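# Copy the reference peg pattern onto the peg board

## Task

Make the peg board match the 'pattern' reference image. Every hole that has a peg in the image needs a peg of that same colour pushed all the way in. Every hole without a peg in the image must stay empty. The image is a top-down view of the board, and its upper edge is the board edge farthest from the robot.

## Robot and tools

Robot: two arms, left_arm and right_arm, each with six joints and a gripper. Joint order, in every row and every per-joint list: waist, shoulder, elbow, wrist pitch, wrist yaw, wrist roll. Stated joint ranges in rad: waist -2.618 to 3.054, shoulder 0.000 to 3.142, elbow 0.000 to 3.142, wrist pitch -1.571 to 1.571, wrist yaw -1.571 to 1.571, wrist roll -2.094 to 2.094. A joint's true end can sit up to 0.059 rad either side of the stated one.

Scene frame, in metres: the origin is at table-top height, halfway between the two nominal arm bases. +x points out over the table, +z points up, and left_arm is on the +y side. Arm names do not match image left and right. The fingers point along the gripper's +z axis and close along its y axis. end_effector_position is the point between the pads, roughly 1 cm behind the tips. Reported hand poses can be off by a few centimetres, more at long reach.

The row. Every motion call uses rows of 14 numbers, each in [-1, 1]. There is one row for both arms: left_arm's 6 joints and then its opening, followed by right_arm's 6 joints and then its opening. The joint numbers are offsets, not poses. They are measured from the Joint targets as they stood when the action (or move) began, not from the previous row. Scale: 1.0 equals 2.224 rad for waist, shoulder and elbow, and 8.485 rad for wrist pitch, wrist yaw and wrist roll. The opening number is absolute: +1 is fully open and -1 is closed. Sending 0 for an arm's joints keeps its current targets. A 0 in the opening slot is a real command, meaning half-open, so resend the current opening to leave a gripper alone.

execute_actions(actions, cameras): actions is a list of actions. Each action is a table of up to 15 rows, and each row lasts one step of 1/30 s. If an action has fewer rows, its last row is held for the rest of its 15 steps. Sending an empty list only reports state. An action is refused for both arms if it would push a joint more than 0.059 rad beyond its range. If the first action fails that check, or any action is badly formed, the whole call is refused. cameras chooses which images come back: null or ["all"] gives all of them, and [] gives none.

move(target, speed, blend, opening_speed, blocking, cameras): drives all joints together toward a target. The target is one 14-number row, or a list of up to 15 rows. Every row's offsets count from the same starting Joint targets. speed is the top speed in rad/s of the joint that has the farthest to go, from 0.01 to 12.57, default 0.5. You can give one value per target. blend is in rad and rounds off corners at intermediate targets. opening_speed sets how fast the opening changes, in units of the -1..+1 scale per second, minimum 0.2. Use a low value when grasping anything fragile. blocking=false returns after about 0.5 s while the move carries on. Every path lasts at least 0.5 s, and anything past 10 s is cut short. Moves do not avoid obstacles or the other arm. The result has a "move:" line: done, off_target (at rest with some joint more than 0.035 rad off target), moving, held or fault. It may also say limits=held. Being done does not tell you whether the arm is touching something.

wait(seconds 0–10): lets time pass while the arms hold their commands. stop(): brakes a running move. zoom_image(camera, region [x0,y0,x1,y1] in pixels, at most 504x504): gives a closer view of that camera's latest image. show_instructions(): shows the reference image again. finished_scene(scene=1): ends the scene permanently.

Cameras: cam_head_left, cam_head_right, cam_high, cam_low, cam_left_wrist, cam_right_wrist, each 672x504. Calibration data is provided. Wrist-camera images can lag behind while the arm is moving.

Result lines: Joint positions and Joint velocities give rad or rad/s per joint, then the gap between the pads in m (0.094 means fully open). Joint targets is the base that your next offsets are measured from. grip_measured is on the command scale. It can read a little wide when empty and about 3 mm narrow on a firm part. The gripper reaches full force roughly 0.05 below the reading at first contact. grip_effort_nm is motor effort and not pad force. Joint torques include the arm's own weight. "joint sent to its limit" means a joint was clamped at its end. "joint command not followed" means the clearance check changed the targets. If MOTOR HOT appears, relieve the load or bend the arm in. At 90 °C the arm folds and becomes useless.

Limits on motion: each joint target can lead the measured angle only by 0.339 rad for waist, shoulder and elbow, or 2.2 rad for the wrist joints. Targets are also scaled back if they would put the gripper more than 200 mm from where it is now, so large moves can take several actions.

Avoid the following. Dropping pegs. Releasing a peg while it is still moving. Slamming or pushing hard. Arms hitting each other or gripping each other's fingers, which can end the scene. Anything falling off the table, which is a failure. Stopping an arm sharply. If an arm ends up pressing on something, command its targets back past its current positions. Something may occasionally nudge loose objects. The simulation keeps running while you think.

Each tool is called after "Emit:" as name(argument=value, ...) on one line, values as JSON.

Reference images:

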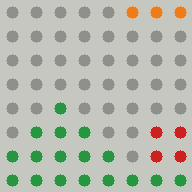

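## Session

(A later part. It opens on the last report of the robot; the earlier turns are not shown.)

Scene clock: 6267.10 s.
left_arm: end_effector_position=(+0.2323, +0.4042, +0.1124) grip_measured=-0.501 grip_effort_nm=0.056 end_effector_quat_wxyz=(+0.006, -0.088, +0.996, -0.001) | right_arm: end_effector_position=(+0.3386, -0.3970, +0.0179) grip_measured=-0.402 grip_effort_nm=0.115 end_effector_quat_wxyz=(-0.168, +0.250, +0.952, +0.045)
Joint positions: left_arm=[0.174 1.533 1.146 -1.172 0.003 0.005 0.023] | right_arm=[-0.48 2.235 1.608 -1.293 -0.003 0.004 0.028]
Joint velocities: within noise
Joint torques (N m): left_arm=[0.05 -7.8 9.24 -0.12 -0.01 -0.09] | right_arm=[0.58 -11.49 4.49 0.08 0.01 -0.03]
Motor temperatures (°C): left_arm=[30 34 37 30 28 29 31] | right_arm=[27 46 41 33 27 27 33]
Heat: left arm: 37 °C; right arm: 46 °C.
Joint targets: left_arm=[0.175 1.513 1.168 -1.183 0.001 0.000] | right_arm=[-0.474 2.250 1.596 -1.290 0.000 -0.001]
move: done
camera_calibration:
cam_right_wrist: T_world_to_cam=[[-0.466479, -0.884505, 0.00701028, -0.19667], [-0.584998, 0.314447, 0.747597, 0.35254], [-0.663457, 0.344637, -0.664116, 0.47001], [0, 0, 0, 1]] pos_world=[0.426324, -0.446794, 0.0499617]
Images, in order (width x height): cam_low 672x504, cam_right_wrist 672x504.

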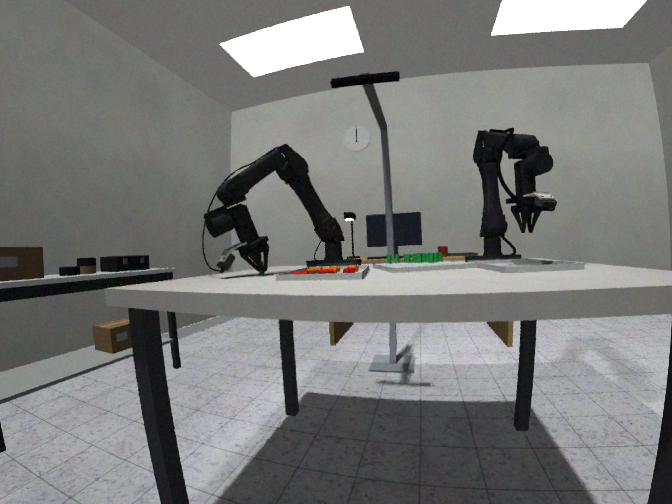

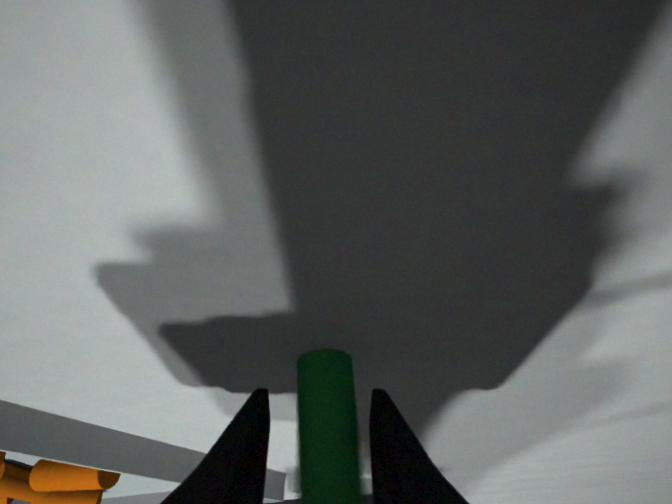

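Emit:
move(target=[[0,0,0,0,0,0,-0.5,0,-0.0067,0.0715,-0.0165,0,0,-0.4],[0,0,0,0,0,0,-0.5,0,0.0022,0.1367,-0.0224,0,0,-0.3],[0,0,0,0,0,0,-0.5,0,-0.2046,-0.1106,0.0218,0,0,-0.2],[0,0,0,0,0,0,-0.5,0,-0.1718,-0.1587,0.0398,0,0,-0.2]], speed=[0.25,0.6,0.8,0.4], cameras=["cam_right_wrist"])

Scene clock: 6283.20 s.
left_arm: end_effector_position=(+0.2323, +0.4042, +0.1124) grip_measured=-0.501 grip_effort_nm=0.061 end_effector_quat_wxyz=(+0.006, -0.088, +0.996, -0.001) | right_arm: end_effector_position=(+0.3394, -0.3975, +0.0532) grip_measured=-0.203 grip_effort_nm=0.115 end_effector_quat_wxyz=(+0.003, +0.254, +0.967, +0.001)
Joint positions: left_arm=[0.174 1.533 1.146 -1.172 0.003 0.005 0.023] | right_arm=[-0.48 1.859 1.254 -0.96 -0.003 0.004 0.037]
Joint velocities: within noise
Joint torques (N m): left_arm=[0.06 -7.76 9.24 -0.11 0.01 -0.08] | right_arm=[0.61 -9.1 5.3 0.82 0.01 -0.03]
Motor temperatures (°C): left_arm=[30 34 37 30 28 29 31] | right_arm=[27 46 41 32 27 27 32]
Heat: left arm: 37 °C; right arm: 46 °C.
Joint targets: left_arm=[0.175 1.513 1.168 -1.183 0.001 0.000] | right_arm=[-0.474 1.867 1.243 -0.952 0.000 -0.001]
move: done
camera_calibration:
cam_right_wrist: T_world_to_cam=[[-0.469933, -0.882577, 0.0148995, -0.195444], [-0.775608, 0.420918, 0.470383, 0.44843], [-0.421421, 0.209492, -0.882336, 0.369823], [0, 0, 0, 1]] pos_world=[0.411812, -0.438721, 0.118286]
Images, in order (width x height): cam_right_wrist 672x504.

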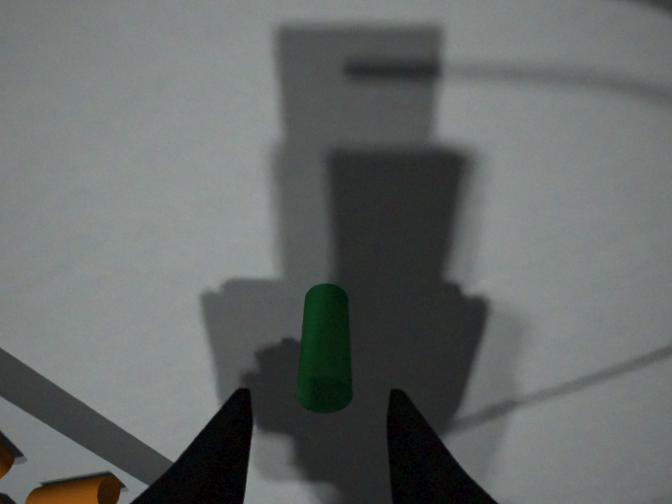

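Emit:
move(target=[[0,0,0,0,0,0,-0.5,0,0.02,-0.031,0.0137,0,0,-0.9],[0,0,0,0,0,0,-0.5,0,-0.0301,0.0526,-0.021,0,0,-0.9],[0,0,0,0,0,0,-0.5,0.8116,-0.2464,-0.1524,-0.0231,0,0,-0.9],[0,0,0,0,0,0,-0.5,0.8116,-0.201,-0.2257,0.0059,0,0,-0.9]], speed=[0.4,0.5,0.9,0.4], cameras=["cam_right_wrist"])

Emit:
zoom_image(camera="cam_right_wrist", region=[250, 260, 400, 400])

Scene clock: 6311.83 s.
left_arm: end_effector_position=(+0.2323, +0.4042, +0.1124) grip_measured=-0.501 grip_effort_nm=0.056 end_effector_quat_wxyz=(+0.006, -0.088, +0.996, -0.001) | right_arm: end_effector_position=(+0.1046, -0.0363, +0.0474) grip_measured=-0.898 grip_effort_nm=-0.144 end_effector_quat_wxyz=(-0.001, -0.602, +0.798, -0.001)
Joint positions: left_arm=[0.174 1.533 1.146 -1.172 0.003 0.005 0.023] | right_arm=[1.325 1.416 0.752 -0.911 0 0.003 0.005]
Joint velocities: within noise
Joint torques (N m): left_arm=[0.01 -7.8 9.16 -0.12 -0.03 -0.09] | right_arm=[0.61 -4.23 5.14 0.81 -0.01 -0.02]
Motor temperatures (°C): left_arm=[30 34 37 30 28 29 31] | right_arm=[27 45 40 31 27 27 32]
Heat: left arm: 37 °C; right arm: 45 °C.
Joint targets: left_arm=[0.175 1.513 1.168 -1.183 0.001 0.000] | right_arm=[1.331 1.421 0.741 -0.903 0.000 -0.001]
move: done
camera_calibration:
cam_right_wrist: T_world_to_cam=[[0.967856, -0.250904, 0.0173578, -0.114471], [-0.228502, -0.848412, 0.477476, 0.0134009], [-0.105074, -0.466094, -0.878473, 0.132419], [0, 0, 0, 1]] pos_world=[0.127767, 0.0443679, 0.111915]
Images, in order (width x height): cam_right_wrist 672x504.

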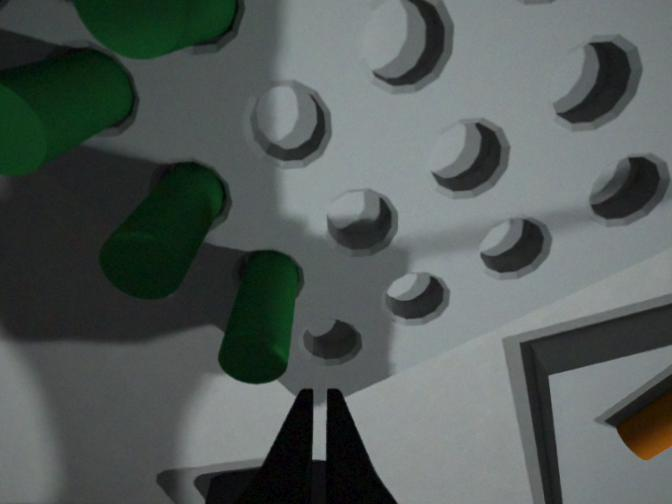

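Scaled by 3.360 from the camera's 672x504 image, which has a finer 960x720 frame.

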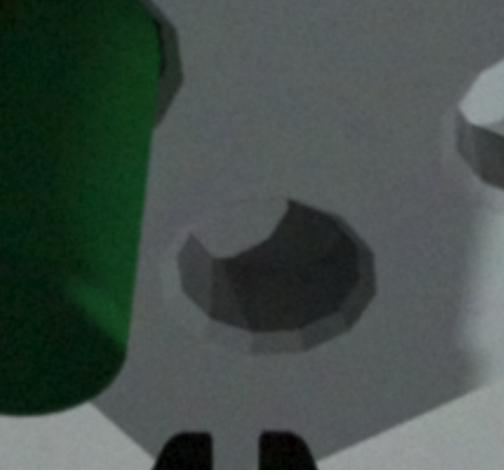

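Emit:
wait(seconds=0.1, cameras=["cam_head_right","cam_high","cam_low","cam_head_left"])

Emit:
zoom_image(camera="cam_head_right", region=[280, 140, 540, 400])

Scene clock: 6318.90 s.
left_arm: end_effector_position=(+0.2323, +0.4042, +0.1124) grip_measured=-0.501 grip_effort_nm=0.051 end_effector_quat_wxyz=(+0.006, -0.088, +0.996, -0.001) | right_arm: end_effector_position=(+0.1046, -0.0361, +0.0474) grip_measured=-0.898 grip_effort_nm=-0.144 end_effector_quat_wxyz=(-0.001, -0.602, +0.798, -0.001)
Joint positions: left_arm=[0.174 1.533 1.146 -1.172 0.003 0.005 0.023] | right_arm=[1.325 1.416 0.752 -0.91 0 0.003 0.005]
Joint velocities: within noise
Joint torques (N m): left_arm=[-0.01 -7.88 9.25 -0.1 -0.03 -0.09] | right_arm=[0.62 -4.22 5.14 0.81 -0.02 -0.01]
Motor temperatures (°C): left_arm=[30 34 37 30 28 29 31] | right_arm=[27 44 40 31 27 27 32]
Heat: left arm: 37 °C; right arm: 44 °C.
Joint targets: left_arm=[0.175 1.513 1.168 -1.183 0.001 0.000] | right_arm=[1.331 1.421 0.741 -0.902 0.000 -0.001]
Tool commands: left_gripper/opening=-0.5 right_gripper/opening=-0.9
wait: 0.10 s; at rest from the start
Images, in order (width x height): cam_head_left 672x504, cam_head_right 672x504, cam_high 672x504, cam_low 672x504.

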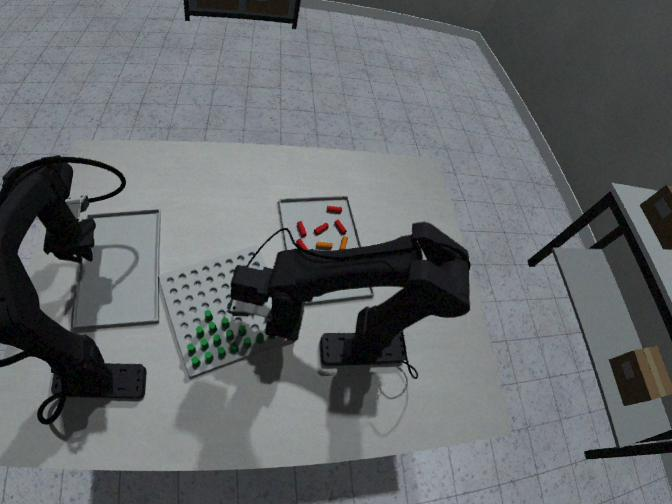

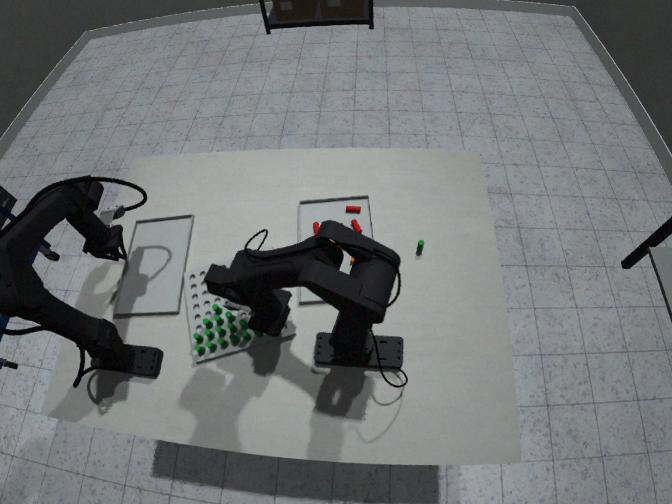

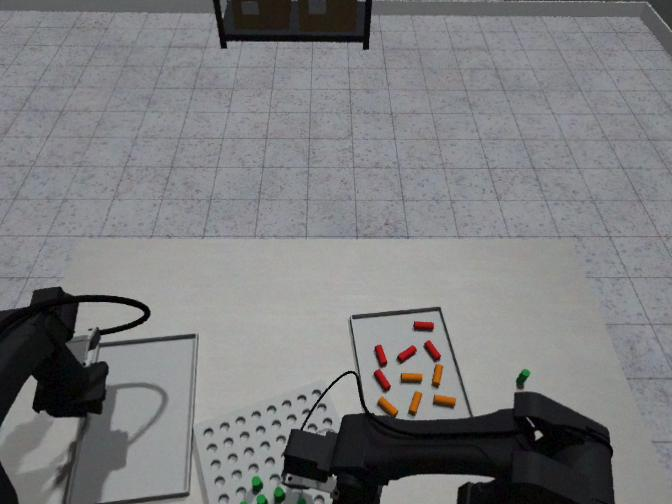

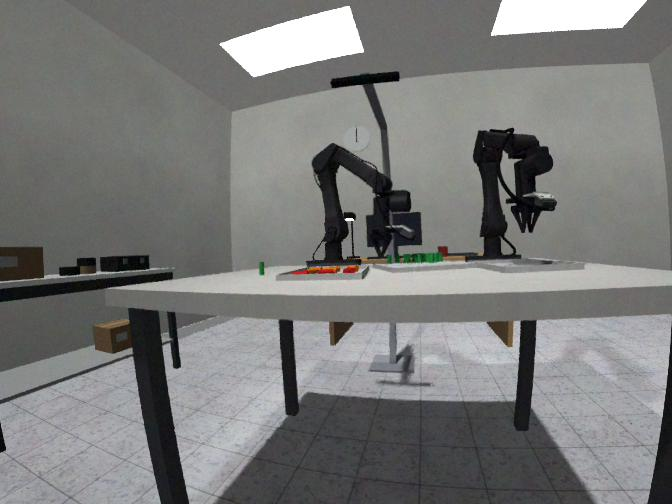

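Scaled by 1.938 from the camera's 672x504 image, which has a finer 960x720 frame.

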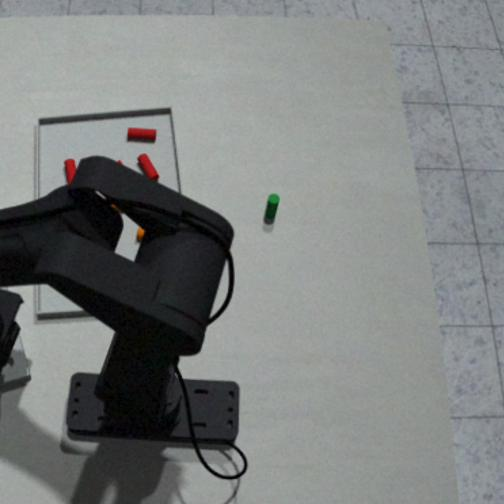

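Emit:
move(target=[[0,0,0,0,0,0,-0.5,0,-0.0459,0.0733,-0.029,0,0,-0.2],[0,0,0,0,0,0,-0.5,-0.8116,0.1682,0.2738,-0.0239,0,0,-0.2],[0,0,0,0,0,0,-0.5,-0.8116,0.2006,0.2257,-0.0059,0,0,-0.2]], speed=[0.5,1.2,0.4], cameras=["cam_right_wrist"])

Scene clock: 6331.10 s.
left_arm: end_effector_position=(+0.2323, +0.4042, +0.1124) grip_measured=-0.501 grip_effort_nm=0.051 end_effector_quat_wxyz=(+0.006, -0.088, +0.996, -0.001) | right_arm: end_effector_position=(+0.3389, -0.3973, +0.0525) grip_measured=-0.202 grip_effort_nm=0.110 end_effector_quat_wxyz=(+0.001, +0.252, +0.968, -0.001)
Joint positions: left_arm=[0.174 1.533 1.146 -1.172 0.003 0.005 0.023] | right_arm=[-0.478 1.861 1.253 -0.96 0.001 0.002 0.037]
Joint velocities: within noise
Joint torques (N m): left_arm=[0.03 -7.82 9.26 -0.12 -0.02 -0.09] | right_arm=[0.44 -9.28 5.42 0.81 -0.03 -0.01]
Motor temperatures (°C): left_arm=[30 34 38 30 28 29 31] | right_arm=[27 43 41 30 27 27 32]
Heat: left arm: 38 °C; right arm: 43 °C.
Joint targets: left_arm=[0.175 1.513 1.168 -1.183 0.001 0.000] | right_arm=[-0.474 1.867 1.243 -0.953 0.000 -0.001]
move: done
camera_calibration:
cam_right_wrist: T_world_to_cam=[[-0.466517, -0.884316, 0.0186046, -0.19753], [-0.775378, 0.418988, 0.47248, 0.447356], [-0.425617, 0.205995, -0.881145, 0.369047], [0, 0, 0, 1]] pos_world=[0.411792, -0.438138, 0.117492]
Images, in order (width x height): cam_right_wrist 672x504.

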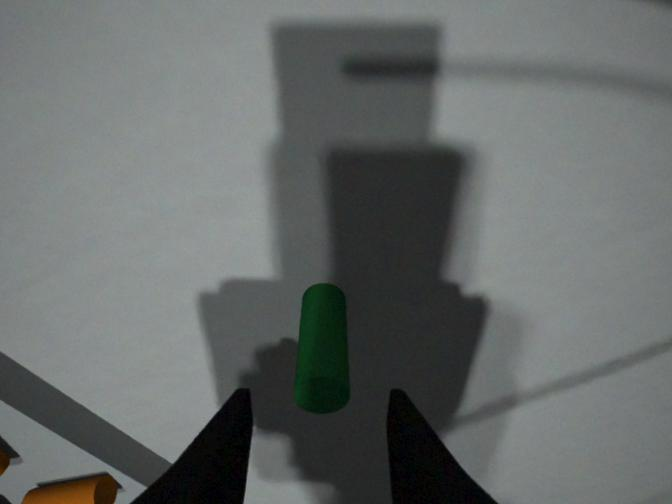

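Emit:
move(target=[[0,0,0,0,0,0,-0.5,0,0.01,-0.0155,0.0068,0,0,-0.2],[0,0,0,0,0,0,-0.5,0,0.02,-0.031,0.0137,0,0,-0.9],[0,0,0,0,0,0,-0.5,0,-0.0301,0.0526,-0.021,0,0,-0.9],[0,0,0,0,0,0,-0.5,0.8071,-0.2464,-0.1524,-0.023,0,0,-0.9],[0,0,0,0,0,0,-0.5,0.8071,-0.201,-0.2257,0.006,0,0,-0.9]], speed=[0.4,0.4,0.5,0.9,0.4], cameras=["cam_right_wrist"])

Emit:
zoom_image(camera="cam_right_wrist", region=[250, 260, 400, 400])

Scene clock: 6358.03 s.
left_arm: end_effector_position=(+0.2323, +0.4042, +0.1124) grip_measured=-0.501 grip_effort_nm=0.061 end_effector_quat_wxyz=(+0.006, -0.088, +0.996, -0.001) | right_arm: end_effector_position=(+0.1069, -0.0366, +0.0476) grip_measured=-0.717 grip_effort_nm=-1.043 end_effector_quat_wxyz=(+0.000, -0.599, +0.801, -0.001)
Joint positions: left_arm=[0.174 1.533 1.146 -1.172 0.003 0.005 0.023] | right_arm=[1.315 1.415 0.753 -0.91 0.001 0.002 0.013]
Joint velocities: within noise
Joint torques (N m): left_arm=[-0.09 -7.84 9.14 -0.13 -0.01 -0.08] | right_arm=[0.62 -4.23 5.14 0.83 -0.03 -0.01]
Motor temperatures (°C): left_arm=[30 34 38 30 28 29 31] | right_arm=[27 45 40 30 27 27 32]
Heat: left arm: 38 °C; right arm: 45 °C.
Joint targets: left_arm=[0.175 1.513 1.168 -1.183 0.001 0.000] | right_arm=[1.321 1.420 0.742 -0.902 0.000 -0.001]
move: done
camera_calibration:
cam_right_wrist: T_world_to_cam=[[0.965586, -0.259392, 0.0189602, -0.117014], [-0.236892, -0.847051, 0.475802, 0.014627], [-0.107359, -0.463919, -0.879348, 0.133106], [0, 0, 0, 1]] pos_world=[0.130743, 0.0437877, 0.112306]
Images, in order (width x height): cam_right_wrist 672x504.

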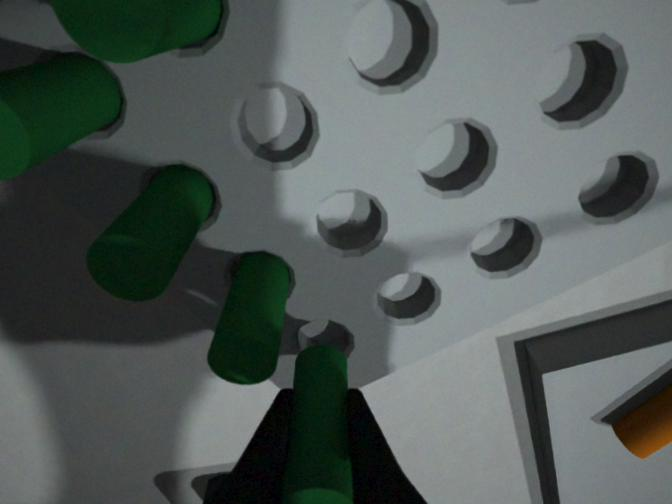

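Scaled by 3.360 from the camera's 672x504 image, which has a finer 960x720 frame.

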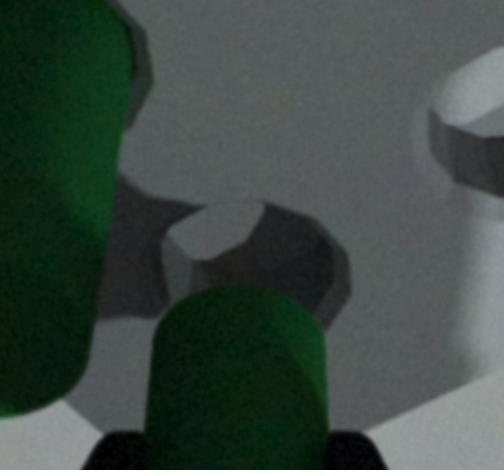

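Emit:
move(target=[[0,0,0,0,0,0,-0.5,-0.0067,0.0031,-0.0129,0.0044,0,0,-0.9],[0,0,0,0,0,0,-0.5,-0.0067,0.0099,-0.0213,0.0083,0,0,-0.9]], speed=[0.1,0.1], cameras=["cam_right_wrist"])

Emit:
zoom_image(camera="cam_right_wrist", region=[250, 260, 400, 400])

Scene clock: 6373.93 s.
left_arm: end_effector_position=(+0.2323, +0.4042, +0.1124) grip_measured=-0.501 grip_effort_nm=0.061 end_effector_quat_wxyz=(+0.006, -0.088, +0.996, -0.001) | right_arm: end_effector_position=(+0.1068, -0.0372, +0.0338) grip_measured=-0.717 grip_effort_nm=-1.043 end_effector_quat_wxyz=(+0.002, -0.599, +0.801, +0.001)
Joint positions: left_arm=[0.174 1.533 1.146 -1.172 0.003 0.005 0.023] | right_arm=[1.315 1.434 0.707 -0.839 0.001 0.002 0.013]
Joint velocities: within noise
Joint torques (N m): left_arm=[0.01 -7.95 9.16 -0.09 -0.01 -0.08] | right_arm=[-0.83 -4 4.78 0.83 -0.04 -0.01]
Motor temperatures (°C): left_arm=[30 34 38 30 28 29 31] | right_arm=[27 43 41 30 27 27 33]
Heat: left arm: 38 °C; right arm: 43 °C.
Joint targets: left_arm=[0.175 1.513 1.168 -1.183 0.001 0.000] | right_arm=[1.306 1.442 0.694 -0.831 0.000 -0.001]
move: done
camera_calibration:
cam_right_wrist: T_world_to_cam=[[0.965558, -0.259486, 0.0190925, -0.116736], [-0.237681, -0.849806, 0.470466, 0.0208578], [-0.105854, -0.4588, -0.882212, 0.120682], [0, 0, 0, 1]] pos_world=[0.130447, 0.0428028, 0.098883]
Images, in order (width x height): cam_right_wrist 672x504.

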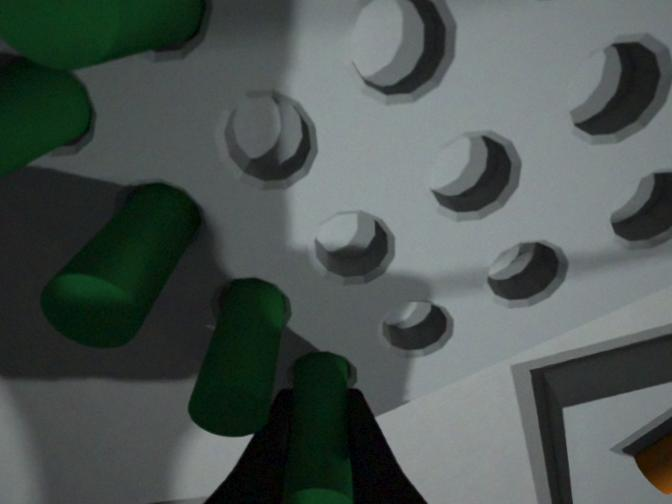

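Scaled by 3.360 from the camera's 672x504 image, which has a finer 960x720 frame.

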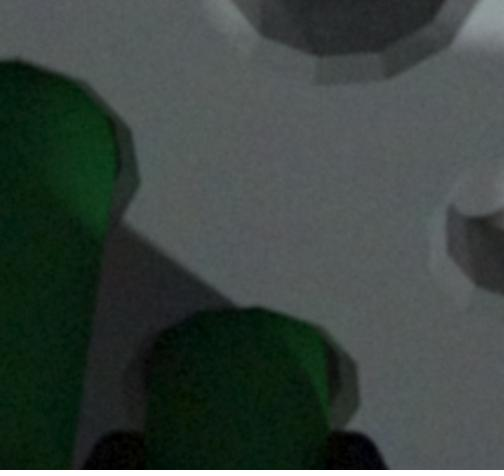

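Emit:
move(target=[[0,0,0,0,0,0,-0.5,0,0.0065,-0.006,0.0025,0,0,-0.9],[0,0,0,0,0,0,-0.5,0,0.0135,-0.0117,0.0054,0,0,-0.5],[0,0,0,0,0,0,-0.5,0,-0.0211,0.0229,-0.0052,0,0,-0.5],[0,0,0,0,0,0,-0.5,0,-0.0481,0.0701,-0.0246,0,0,-0.5],[0,0,0,0,0,0,-0.5,0,-0.0571,0.1219,-0.0411,0,0,-0.5],[0,0,0,0,0,0,-0.5,-0.5198,0.1749,0.4114,-0.061,0,0,0]], speed=[0.1,0.1,0.2,0.4,0.6,1.2], cameras=["cam_right_wrist","cam_head_left","cam_low"])

Emit:
zoom_image(camera="cam_low", region=[360, 220, 450, 280])

Emit:
zoom_image(camera="cam_head_left", region=[140, 220, 320, 390])

Scene clock: 6402.50 s.
left_arm: end_effector_position=(+0.2323, +0.4042, +0.1124) grip_measured=-0.501 grip_effort_nm=0.056 end_effector_quat_wxyz=(+0.006, -0.088, +0.996, -0.001) | right_arm: end_effector_position=(+0.3800, -0.1981, +0.1442) grip_measured=-0.002 grip_effort_nm=0.110 end_effector_quat_wxyz=(-0.008, -0.057, +0.998, -0.002)
Joint positions: left_arm=[0.174 1.533 1.146 -1.172 0.003 0.005 0.023] | right_arm=[0.145 1.82 1.572 -1.339 0.002 0.002 0.047]
Joint velocities: within noise
Joint torques (N m): left_arm=[-0.05 -7.76 9.22 -0.1 -0.03 -0.1] | right_arm=[0.61 -8.72 10.33 0.58 -0.04 -0.01]
Motor temperatures (°C): left_arm=[30 34 38 30 28 29 31] | right_arm=[27 43 41 30 27 27 33]
Heat: left arm: 38 °C; right arm: 43 °C.
Joint targets: left_arm=[0.175 1.513 1.168 -1.183 0.001 0.000] | right_arm=[0.150 1.831 1.609 -1.349 0.000 -0.001]
move: off_target (right_arm); target 6's new numbers were sent with right_arm's elbow 0.037 rad from that target; right_arm: the elbow is farthest, 0.037 rad from its target
camera_calibration:
cam_right_wrist: T_world_to_cam=[[0.137429, -0.990322, 0.0193876, -0.254506], [-0.865728, -0.110582, 0.488145, 0.279568], [-0.481277, -0.0838697, -0.872547, 0.388741], [0, 0, 0, 1]] pos_world=[0.464098, -0.188524, 0.207659]
Images, in order (width x height): cam_head_left 672x504, cam_low 672x504, cam_right_wrist 672x504.

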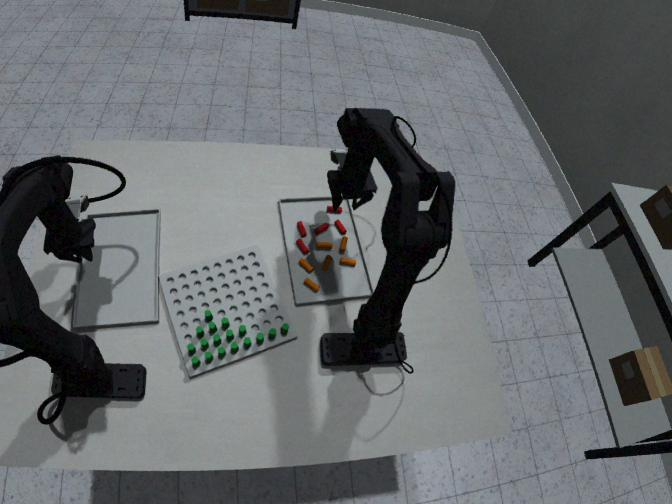

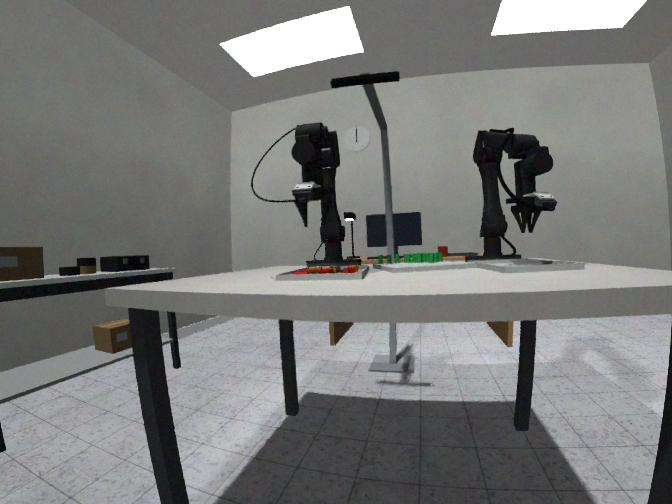

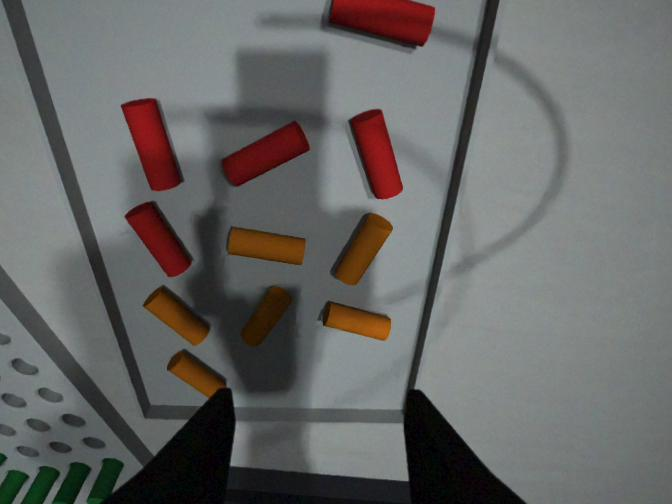

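Scaled by 5.600 from the camera's 672x504 image, which has a finer 960x720 frame.

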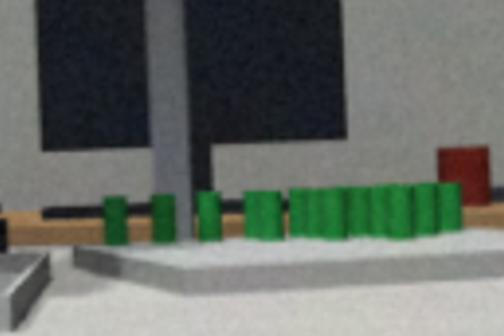

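Scaled by 2.800 from the camera's 672x504 image, which has a finer 960x720 frame.

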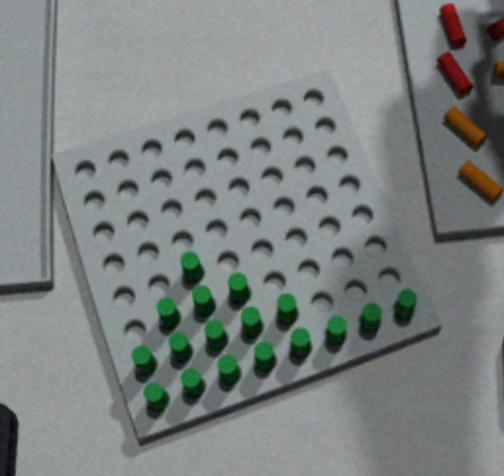

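Emit:
move(target=[0,0,0,0,0,0,-0.5,0.1106,0.0189,-0.1583,0.0451,0,-0.008,-0.1], speed=0.7, cameras=["cam_right_wrist"])

Scene clock: 6437.07 s.
left_arm: end_effector_position=(+0.2323, +0.4042, +0.1124) grip_measured=-0.501 grip_effort_nm=0.056 end_effector_quat_wxyz=(+0.006, -0.088, +0.996, -0.001) | right_arm: end_effector_position=(+0.3589, -0.1179, +0.0540) grip_measured=-0.098 grip_effort_nm=-0.139 end_effector_quat_wxyz=(-0.001, -0.212, +0.977, -0.002)
Joint positions: left_arm=[0.174 1.533 1.146 -1.172 0.003 0.005 0.023] | right_arm=[0.395 1.866 1.267 -0.974 0.003 -0.062 0.042]
Joint velocities: within noise
Joint torques (N m): left_arm=[-0.1 -7.84 9.31 -0.1 -0.02 -0.09] | right_arm=[0.18 -9.31 5.41 0.79 -0.04 -0.05]
Motor temperatures (°C): left_arm=[30 34 38 30 28 29 31] | right_arm=[27 44 45 30 27 27 32]
Heat: left arm: 38 °C; right arm: 45 °C.
Joint targets: left_arm=[0.175 1.513 1.168 -1.183 0.001 0.000] | right_arm=[0.396 1.873 1.257 -0.966 0.001 -0.069]
move: done
camera_calibration:
cam_right_wrist: T_world_to_cam=[[0.436708, -0.899385, 0.0197991, -0.267126], [-0.794415, -0.375224, 0.477611, 0.258097], [-0.422127, -0.224305, -0.878348, 0.269135], [0, 0, 0, 1]] pos_world=[0.435301, -0.0830369, 0.118413]
Images, in order (width x height): cam_right_wrist 672x504.

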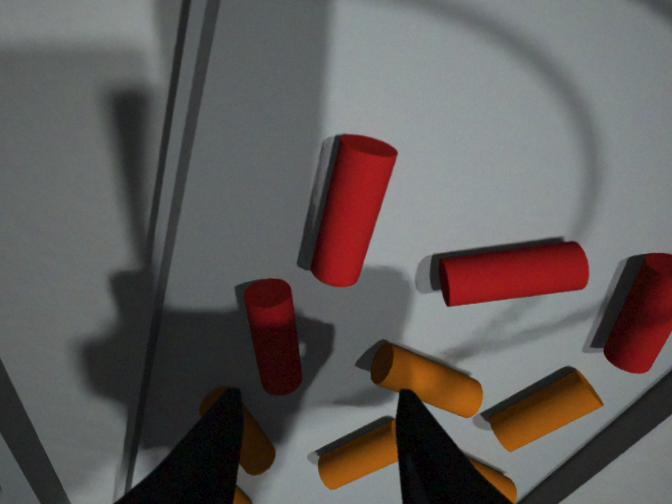

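Emit:
move(target=[0,0,0,0,0,0,-0.5,0.0229,0.0175,-0.0229,0.011,0,-0.0158,-0.2], speed=0.4, cameras=["cam_right_wrist"])

Scene clock: 6467.47 s.
left_arm: end_effector_position=(+0.2323, +0.4042, +0.1124) grip_measured=-0.501 grip_effort_nm=0.061 end_effector_quat_wxyz=(+0.006, -0.088, +0.996, -0.001) | right_arm: end_effector_position=(+0.3555, -0.1018, +0.0319) grip_measured=-0.198 grip_effort_nm=-0.149 end_effector_quat_wxyz=(+0.004, -0.300, +0.954, -0.001)
Joint positions: left_arm=[0.174 1.533 1.146 -1.172 0.003 0.005 0.023] | right_arm=[0.443 1.901 1.218 -0.881 0.002 -0.196 0.038]
Joint velocities: within noise
Joint torques (N m): left_arm=[0.02 -7.86 9.26 -0.11 0 -0.11] | right_arm=[0.43 -9.07 5.04 0.83 -0.04 -0.04]
Motor temperatures (°C): left_arm=[30 34 38 30 28 29 31] | right_arm=[27 44 41 30 27 27 32]
Heat: left arm: 38 °C; right arm: 44 °C.
Joint targets: left_arm=[0.175 1.513 1.168 -1.183 0.001 0.000] | right_arm=[0.447 1.912 1.206 -0.873 0.000 -0.203]
move: done
camera_calibration:
cam_right_wrist: T_world_to_cam=[[0.591708, -0.805872, 0.0212515, -0.296449], [-0.71779, -0.514669, 0.468928, 0.230817], [-0.366959, -0.292723, -0.882981, 0.225499], [0, 0, 0, 1]] pos_world=[0.423838, -0.0540967, 0.0971746]
Images, in order (width x height): cam_right_wrist 672x504.

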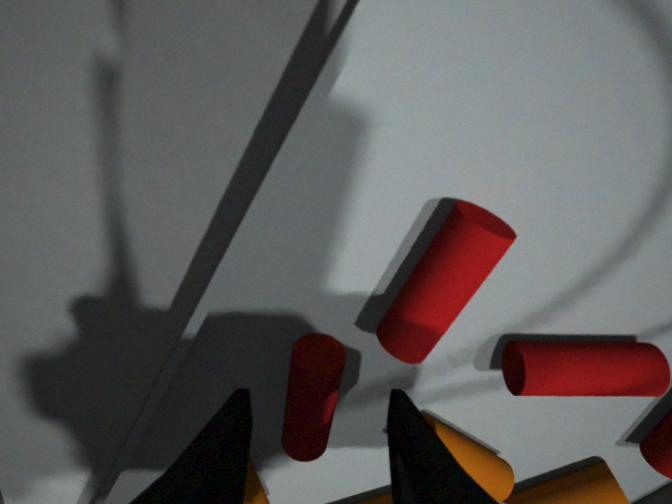

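Emit:
move(target=[[0,0,0,0,0,0,-0.5,0.0035,-0.0189,0.0225,0,0,0.0113,-0.2],[0,0,0,0,0,0,-0.5,0.003,0,0,0,0,0.0113,-0.2]], speed=[0.3,0.2], cameras=["cam_right_wrist"])

Scene clock: 6542.00 s.
left_arm: end_effector_position=(+0.2323, +0.4042, +0.1124) grip_measured=-0.501 grip_effort_nm=0.066 end_effector_quat_wxyz=(+0.006, -0.088, +0.996, -0.001) | right_arm: end_effector_position=(+0.3550, -0.1002, +0.0319) grip_measured=-0.198 grip_effort_nm=-0.144 end_effector_quat_wxyz=(+0.004, -0.263, +0.965, -0.001)
Joint positions: left_arm=[0.174 1.533 1.146 -1.172 0.003 0.005 0.023] | right_arm=[0.448 1.901 1.218 -0.88 0.002 -0.114 0.038]
Joint velocities: within noise
Joint torques (N m): left_arm=[-0.03 -7.8 9.28 -0.1 -0.03 -0.08] | right_arm=[0.62 -9.09 5.01 0.83 -0.03 0.06]
Motor temperatures (°C): left_arm=[30 34 38 30 28 29 31] | right_arm=[27 46 40 29 27 27 31]
Heat: left arm: 38 °C; right arm: 46 °C.
Joint targets: left_arm=[0.175 1.513 1.168 -1.183 0.001 0.000] | right_arm=[0.454 1.912 1.206 -0.873 0.000 -0.107]
move: done
camera_calibration:
cam_right_wrist: T_world_to_cam=[[0.528224, -0.848851, 0.0207531, -0.276593], [-0.755385, -0.458619, 0.46804, 0.250261], [-0.387778, -0.262907, -0.883464, 0.236188], [0, 0, 0, 1]] pos_world=[0.426735, -0.0579169, 0.0972712]
Images, in order (width x height): cam_right_wrist 672x504.

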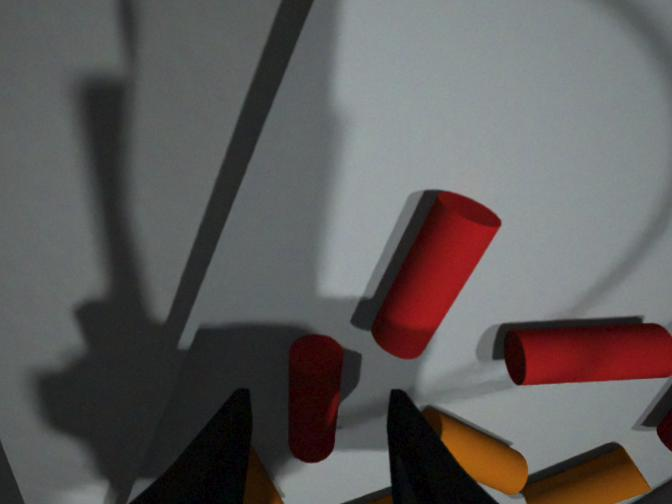

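Emit:
move(target=[[0,0,0,0,0,0,-0.5,0.001,0.009,-0.009,0.0042,0,0,-0.2],[0,0,0,0,0,0,-0.5,0.001,0.0092,-0.009,0.0042,0,0,-0.9]], speed=[0.2,0.2], opening_speed=1.5, cameras=["cam_right_wrist"])

Scene clock: 6549.90 s.
left_arm: end_effector_position=(+0.2323, +0.4042, +0.1124) grip_measured=-0.501 grip_effort_nm=0.056 end_effector_quat_wxyz=(+0.006, -0.088, +0.996, -0.001) | right_arm: end_effector_position=(+0.3549, -0.1003, +0.0217) grip_measured=-0.738 grip_effort_nm=-1.053 end_effector_quat_wxyz=(+0.003, -0.263, +0.965, -0.001)
Joint positions: left_arm=[0.174 1.533 1.146 -1.172 0.003 0.005 0.023] | right_arm=[0.448 1.919 1.199 -0.845 0.002 -0.113 0.012]
Joint velocities: within noise
Joint torques (N m): left_arm=[0.08 -7.86 9.25 -0.11 -0.01 -0.06] | right_arm=[0.85 -8.99 4.85 0.82 -0.04 0.08]
Motor temperatures (°C): left_arm=[30 34 38 30 28 29 31] | right_arm=[27 46 40 29 27 27 31]
Heat: left arm: 38 °C; right arm: 46 °C.
Joint targets: left_arm=[0.175 1.513 1.168 -1.183 0.001 0.000] | right_arm=[0.456 1.932 1.186 -0.837 0.000 -0.107]
move: done
camera_calibration:
cam_right_wrist: T_world_to_cam=[[0.527291, -0.849438, 0.0204966, -0.276071], [-0.754946, -0.457293, 0.470043, 0.25479], [-0.389899, -0.263323, -0.882406, 0.227768], [0, 0, 0, 1]] pos_world=[0.426728, -0.0580152, 0.08688]
Images, in order (width x height): cam_right_wrist 672x504.

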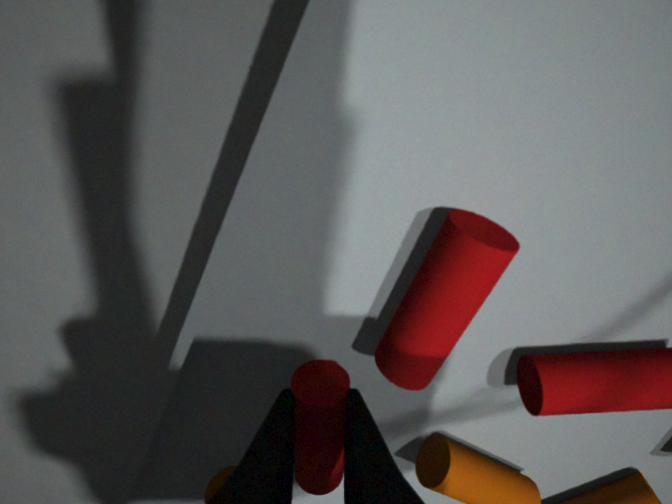

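Emit:
move(target=[[0,0,0,0,0,0,-0.5,0,-0.0508,0.0854,-0.0276,0,0,-0.9],[0,0,0,0,0,0,-0.5,-0.4182,0.2026,0.4393,-0.0614,0,0.0126,-0.9],[0,0,0,0,0,0,-0.5,-0.4182,0.1974,0.3404,-0.035,0,0.0126,-0.9],[0,0,0,0,0,0,-0.5,-0.4182,0.2118,0.321,-0.028,0,0.0126,-0.4]], speed=[0.4,1.2,0.6,0.15], cameras=["cam_right_wrist"])

Emit:
move(target=[[0,0,0,0,0,0,-0.5,0,-0.031,0.1183,-0.0334,0,0,-0.4],[0,0,0,0,0,0,-0.5,0,-0.2032,-0.1799,0.0913,0,0,-0.4],[0,0,0,0,0,0,-0.5,0,-0.2226,-0.5661,0.2333,0,0,-0.4],[0,0,0,0,0,0,-0.5,0,-0.165,-0.5895,0.2387,0,0,-0.4]], speed=[0.5,1.4,1.2,0.3], blend=[0,0.15,0,0], cameras=["cam_right_wrist"])

Scene clock: 6573.27 s.
left_arm: end_effector_position=(+0.2323, +0.4042, +0.1124) grip_measured=-0.501 grip_effort_nm=0.061 end_effector_quat_wxyz=(+0.006, -0.088, +0.996, -0.001) | right_arm: end_effector_position=(+0.4532, -0.4597, +0.0137) grip_measured=-0.402 grip_effort_nm=0.110 end_effector_quat_wxyz=(+0.008, +0.246, +0.969, -0.005)
Joint positions: left_arm=[0.174 1.533 1.146 -1.172 0.003 0.005 0.023] | right_arm=[-0.474 2.385 1.914 -1.083 0.006 -0.006 0.028]
Joint velocities: within noise
Joint torques (N m): left_arm=[0.02 -7.84 9.2 -0.1 -0.02 -0.07] | right_arm=[0.05 -13.44 5.3 0.84 -0.07 0.07]
Motor temperatures (°C): left_arm=[30 34 38 30 28 29 31] | right_arm=[27 48 40 29 27 27 32]
Heat: left arm: 38 °C; right arm: 48 °C.
Joint targets: left_arm=[0.175 1.513 1.168 -1.183 0.001 0.000] | right_arm=[-0.474 2.403 1.900 -1.075 0.001 0.000]
move: done
camera_calibration:
cam_right_wrist: T_world_to_cam=[[-0.456298, -0.889512, 0.0236719, -0.205798], [-0.785144, 0.414993, 0.459706, 0.583235], [-0.418738, 0.191177, -0.887755, 0.386569], [0, 0, 0, 1]] pos_world=[0.52589, -0.499002, 0.0799335]
Images, in order (width x height): cam_right_wrist 672x504.

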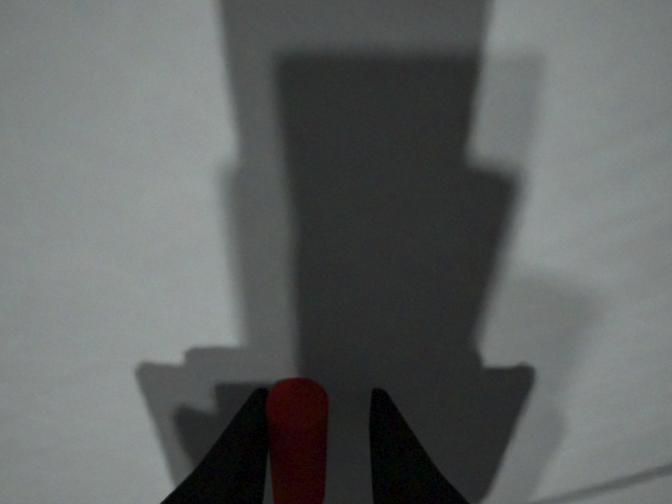

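Scene clock: 6576.73 s.
left_arm: end_effector_position=(+0.2323, +0.4042, +0.1124) grip_measured=-0.501 grip_effort_nm=0.051 end_effector_quat_wxyz=(+0.006, -0.088, +0.996, -0.001) | right_arm: end_effector_position=(+0.4434, -0.4543, +0.0265) grip_measured=-0.402 grip_effort_nm=0.105 end_effector_quat_wxyz=(+0.498, +0.213, +0.830, -0.132)
Joint positions: left_arm=[0.174 1.533 1.146 -1.172 0.003 0.005 0.023] | right_arm=[-0.474 2.021 0.6 0.933 0.006 -0.004 0.028]
Joint velocities: within noise
Joint torques (N m): left_arm=[-0.02 -7.91 9.31 -0.09 0.01 -0.08] | right_arm=[0.03 -8.12 3.34 2.5 -0.07 0.05]
Motor temperatures (°C): left_arm=[30 34 38 30 28 29 31] | right_arm=[27 49 40 30 27 27 32]
Heat: left arm: 38 °C; right arm: 49 °C.
Joint targets: left_arm=[0.175 1.513 1.168 -1.183 0.001 0.000] | right_arm=[-0.474 2.036 0.589 0.951 0.001 0.000]
move: done
camera_calibration:
cam_right_wrist: T_world_to_cam=[[-0.48844, -0.871856, 0.0359757, -0.183796], [-0.735427, 0.389118, -0.554738, 0.560452], [0.469653, -0.297414, -0.831247, -0.224712], [0, 0, 0, 1]] pos_world=[0.427935, -0.445158, 0.130725]
Images, in order (width x height): cam_right_wrist 672x504.

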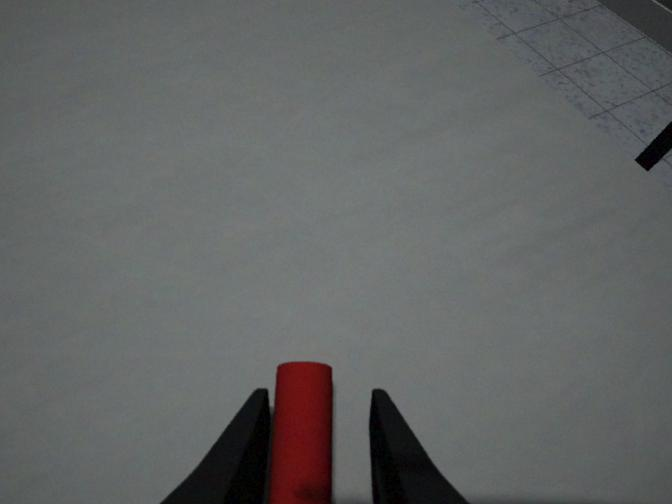

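Emit:
move(target=[[0,0,0,0,0,0,-0.5,0,0,0,0,0,0,-0.9],[0,0,0,0,0,0,-0.5,0,-0.1061,0.0139,-0.0297,0,0,-0.9],[0,0,0,0,0,0,-0.5,0,-0.1286,0.2747,-0.0439,0,0,-0.9],[0,0,0,0,0,0,-0.5,0,-0.0162,0.522,-0.2651,0,0,-0.9],[0,0,0,0,0,0,-0.5,0,0.0715,0.4613,-0.2675,0,0,-0.9],[0,0,0,0,0,0,-0.5,0,0.0962,0.4528,-0.264,0,0,-0.4]], speed=[0.3,0.4,1,1.4,0.5,0.12], opening_speed=2, cameras=["cam_right_wrist","cam_low"])

Scene clock: 6590.60 s.
left_arm: end_effector_position=(+0.2323, +0.4042, +0.1124) grip_measured=-0.501 grip_effort_nm=0.056 end_effector_quat_wxyz=(+0.006, -0.088, +0.996, -0.001) | right_arm: end_effector_position=(+0.3389, -0.3967, +0.0175) grip_measured=-0.402 grip_effort_nm=0.115 end_effector_quat_wxyz=(-0.169, +0.243, +0.954, +0.041)
Joint positions: left_arm=[0.174 1.533 1.146 -1.172 0.003 0.005 0.023] | right_arm=[-0.474 2.236 1.607 -1.292 0.006 -0.004 0.028]
Joint velocities: within noise
Joint torques (N m): left_arm=[0.03 -7.75 9.28 -0.1 -0.05 -0.06] | right_arm=[0.03 -11.51 4.49 0.08 -0.07 0.06]
Motor temperatures (°C): left_arm=[30 34 38 30 28 29 31] | right_arm=[27 48 40 32 27 27 32]
Heat: left arm: 38 °C; right arm: 48 °C.
Joint targets: left_arm=[0.175 1.513 1.168 -1.183 0.001 0.000] | right_arm=[-0.474 2.250 1.596 -1.289 0.001 0.000]
move: done
camera_calibration:
cam_right_wrist: T_world_to_cam=[[-0.451827, -0.892025, 0.0120154, -0.204274], [-0.588286, 0.308049, 0.74768, 0.351461], [-0.67065, 0.330753, -0.663951, 0.466727], [0, 0, 0, 1]] pos_world=[0.427474, -0.444856, 0.0495578]
Images, in order (width x height): cam_low 672x504, cam_right_wrist 672x504.

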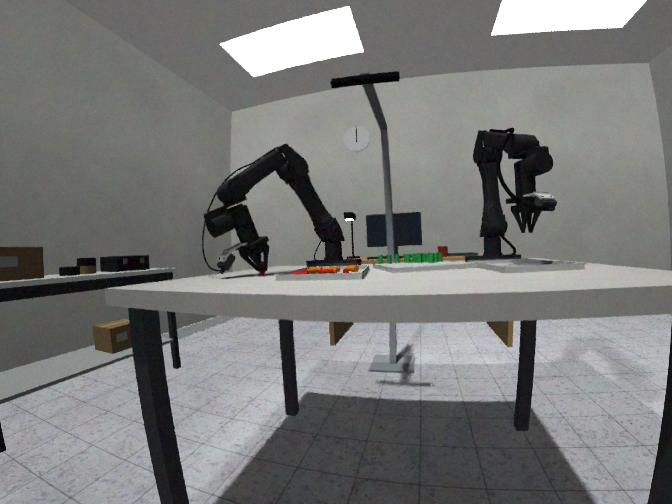

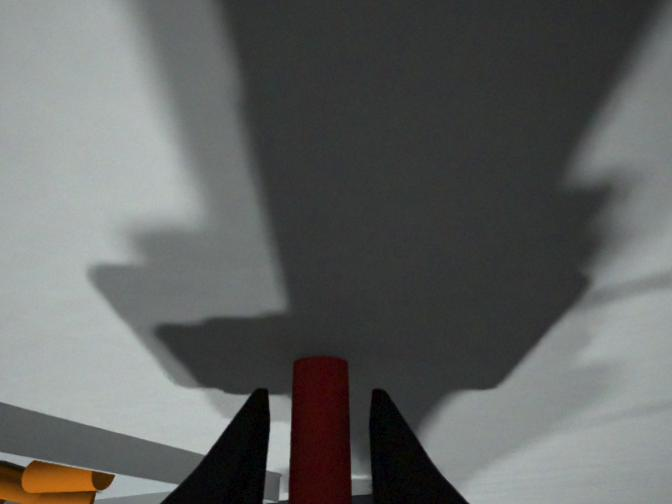

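Standing. Step 5.

Emit:
move(target=[[0,0,0,0,0,0,-0.5,0,-0.0067,0.0715,-0.0165,0,0,-0.4],[0,0,0,0,0,0,-0.5,0,0.0022,0.1367,-0.0224,0,0,-0.3],[0,0,0,0,0,0,-0.5,0,-0.2046,-0.1106,0.0218,0,0,-0.2],[0,0,0,0,0,0,-0.5,0,-0.1718,-0.1587,0.0398,0,0,-0.2]], speed=[0.25,0.6,0.8,0.4], cameras=["cam_right_wrist"])

Scene clock: 6601.30 s.
left_arm: end_effector_position=(+0.2323, +0.4042, +0.1124) grip_measured=-0.501 grip_effort_nm=0.071 end_effector_quat_wxyz=(+0.006, -0.088, +0.996, -0.001) | right_arm: end_effector_position=(+0.3396, -0.3971, +0.0528) grip_measured=-0.203 grip_effort_nm=0.115 end_effector_quat_wxyz=(+0.001, +0.247, +0.969, -0.003)
Joint positions: left_arm=[0.174 1.533 1.146 -1.172 0.003 0.005 0.023] | right_arm=[-0.474 1.86 1.254 -0.96 0.006 -0.004 0.037]
Joint velocities: within noise
Joint torques (N m): left_arm=[0.1 -7.76 9.2 -0.1 -0.06 -0.06] | right_arm=[0.02 -9.11 5.34 0.83 -0.08 0.05]
Motor temperatures (°C): left_arm=[30 34 38 30 28 29 31] | right_arm=[27 47 40 31 27 27 32]
Heat: left arm: 38 °C; right arm: 47 °C.
Joint targets: left_arm=[0.175 1.513 1.168 -1.183 0.001 0.000] | right_arm=[-0.474 1.868 1.243 -0.952 0.001 0.000]
move: done; target 3's new numbers were sent with right_arm's shoulder 0.036 rad from that target
camera_calibration:
cam_right_wrist: T_world_to_cam=[[-0.457332, -0.888992, 0.0232626, -0.202313], [-0.779433, 0.41329, 0.470824, 0.44681], [-0.428173, 0.197191, -0.88192, 0.366976], [0, 0, 0, 1]] pos_world=[0.412864, -0.436881, 0.117981]
Images, in order (width x height): cam_right_wrist 672x504.

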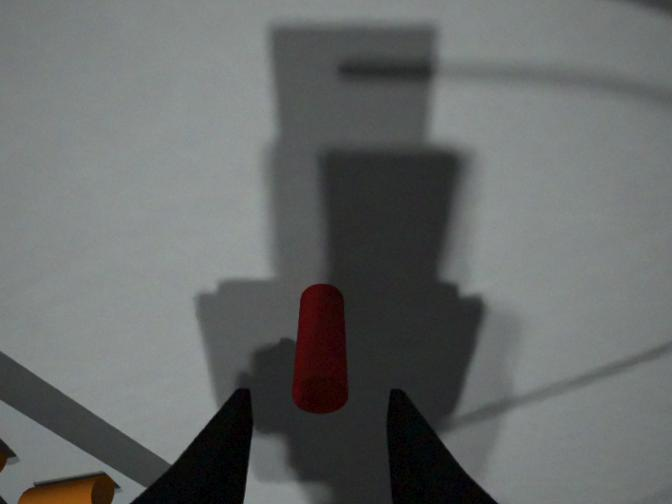

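Emit:
move(target=[[0,0,0,0,0,0,-0.5,0,0.01,-0.0155,0.0068,0,0,-0.2],[0,0,0,0,0,0,-0.5,0,0.02,-0.031,0.0137,0,0,-0.9],[0,0,0,0,0,0,-0.5,0,-0.0301,0.0526,-0.021,0,0,-0.9],[0,0,0,0,0,0,-0.5,0.7568,-0.125,-0.0531,-0.0186,0,0,-0.9],[0,0,0,0,0,0,-0.5,0.7568,-0.0931,-0.1234,0.0072,0,0,-0.9]], speed=[0.4,0.4,0.5,0.9,0.4], cameras=["cam_right_wrist"])

Scene clock: 6637.53 s.
left_arm: end_effector_position=(+0.2323, +0.4042, +0.1124) grip_measured=-0.501 grip_effort_nm=0.056 end_effector_quat_wxyz=(+0.006, -0.088, +0.996, -0.001) | right_arm: end_effector_position=(+0.1514, +0.0125, +0.0468) grip_measured=-0.717 grip_effort_nm=-1.048 end_effector_quat_wxyz=(-0.001, -0.557, +0.830, -0.002)
Joint positions: left_arm=[0.174 1.533 1.146 -1.172 0.003 0.005 0.023] | right_arm=[1.208 1.655 0.979 -0.899 0.002 -0.003 0.013]
Joint velocities: within noise
Joint torques (N m): left_arm=[-0.01 -7.92 9.21 -0.12 -0.02 -0.1] | right_arm=[0.17 -6.75 5.18 0.82 -0.04 0.04]
Motor temperatures (°C): left_arm=[30 34 38 30 28 29 31] | right_arm=[27 46 39 30 27 27 32]
Heat: left arm: 38 °C; right arm: 46 °C.
Joint targets: left_arm=[0.175 1.513 1.168 -1.183 0.001 0.000] | right_arm=[1.209 1.661 0.969 -0.891 0.000 0.000]
move: done
camera_calibration:
cam_right_wrist: T_world_to_cam=[[0.93409, -0.35652, 0.0192083, -0.141205], [-0.321802, -0.817384, 0.477836, 0.0795163], [-0.154657, -0.452523, -0.878239, 0.166923], [0, 0, 0, 1]] pos_world=[0.183303, 0.0901892, 0.111314]
Images, in order (width x height): cam_right_wrist 672x504.

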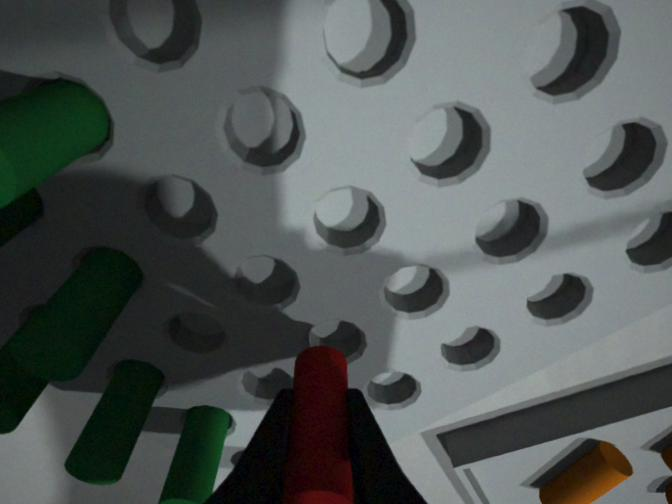

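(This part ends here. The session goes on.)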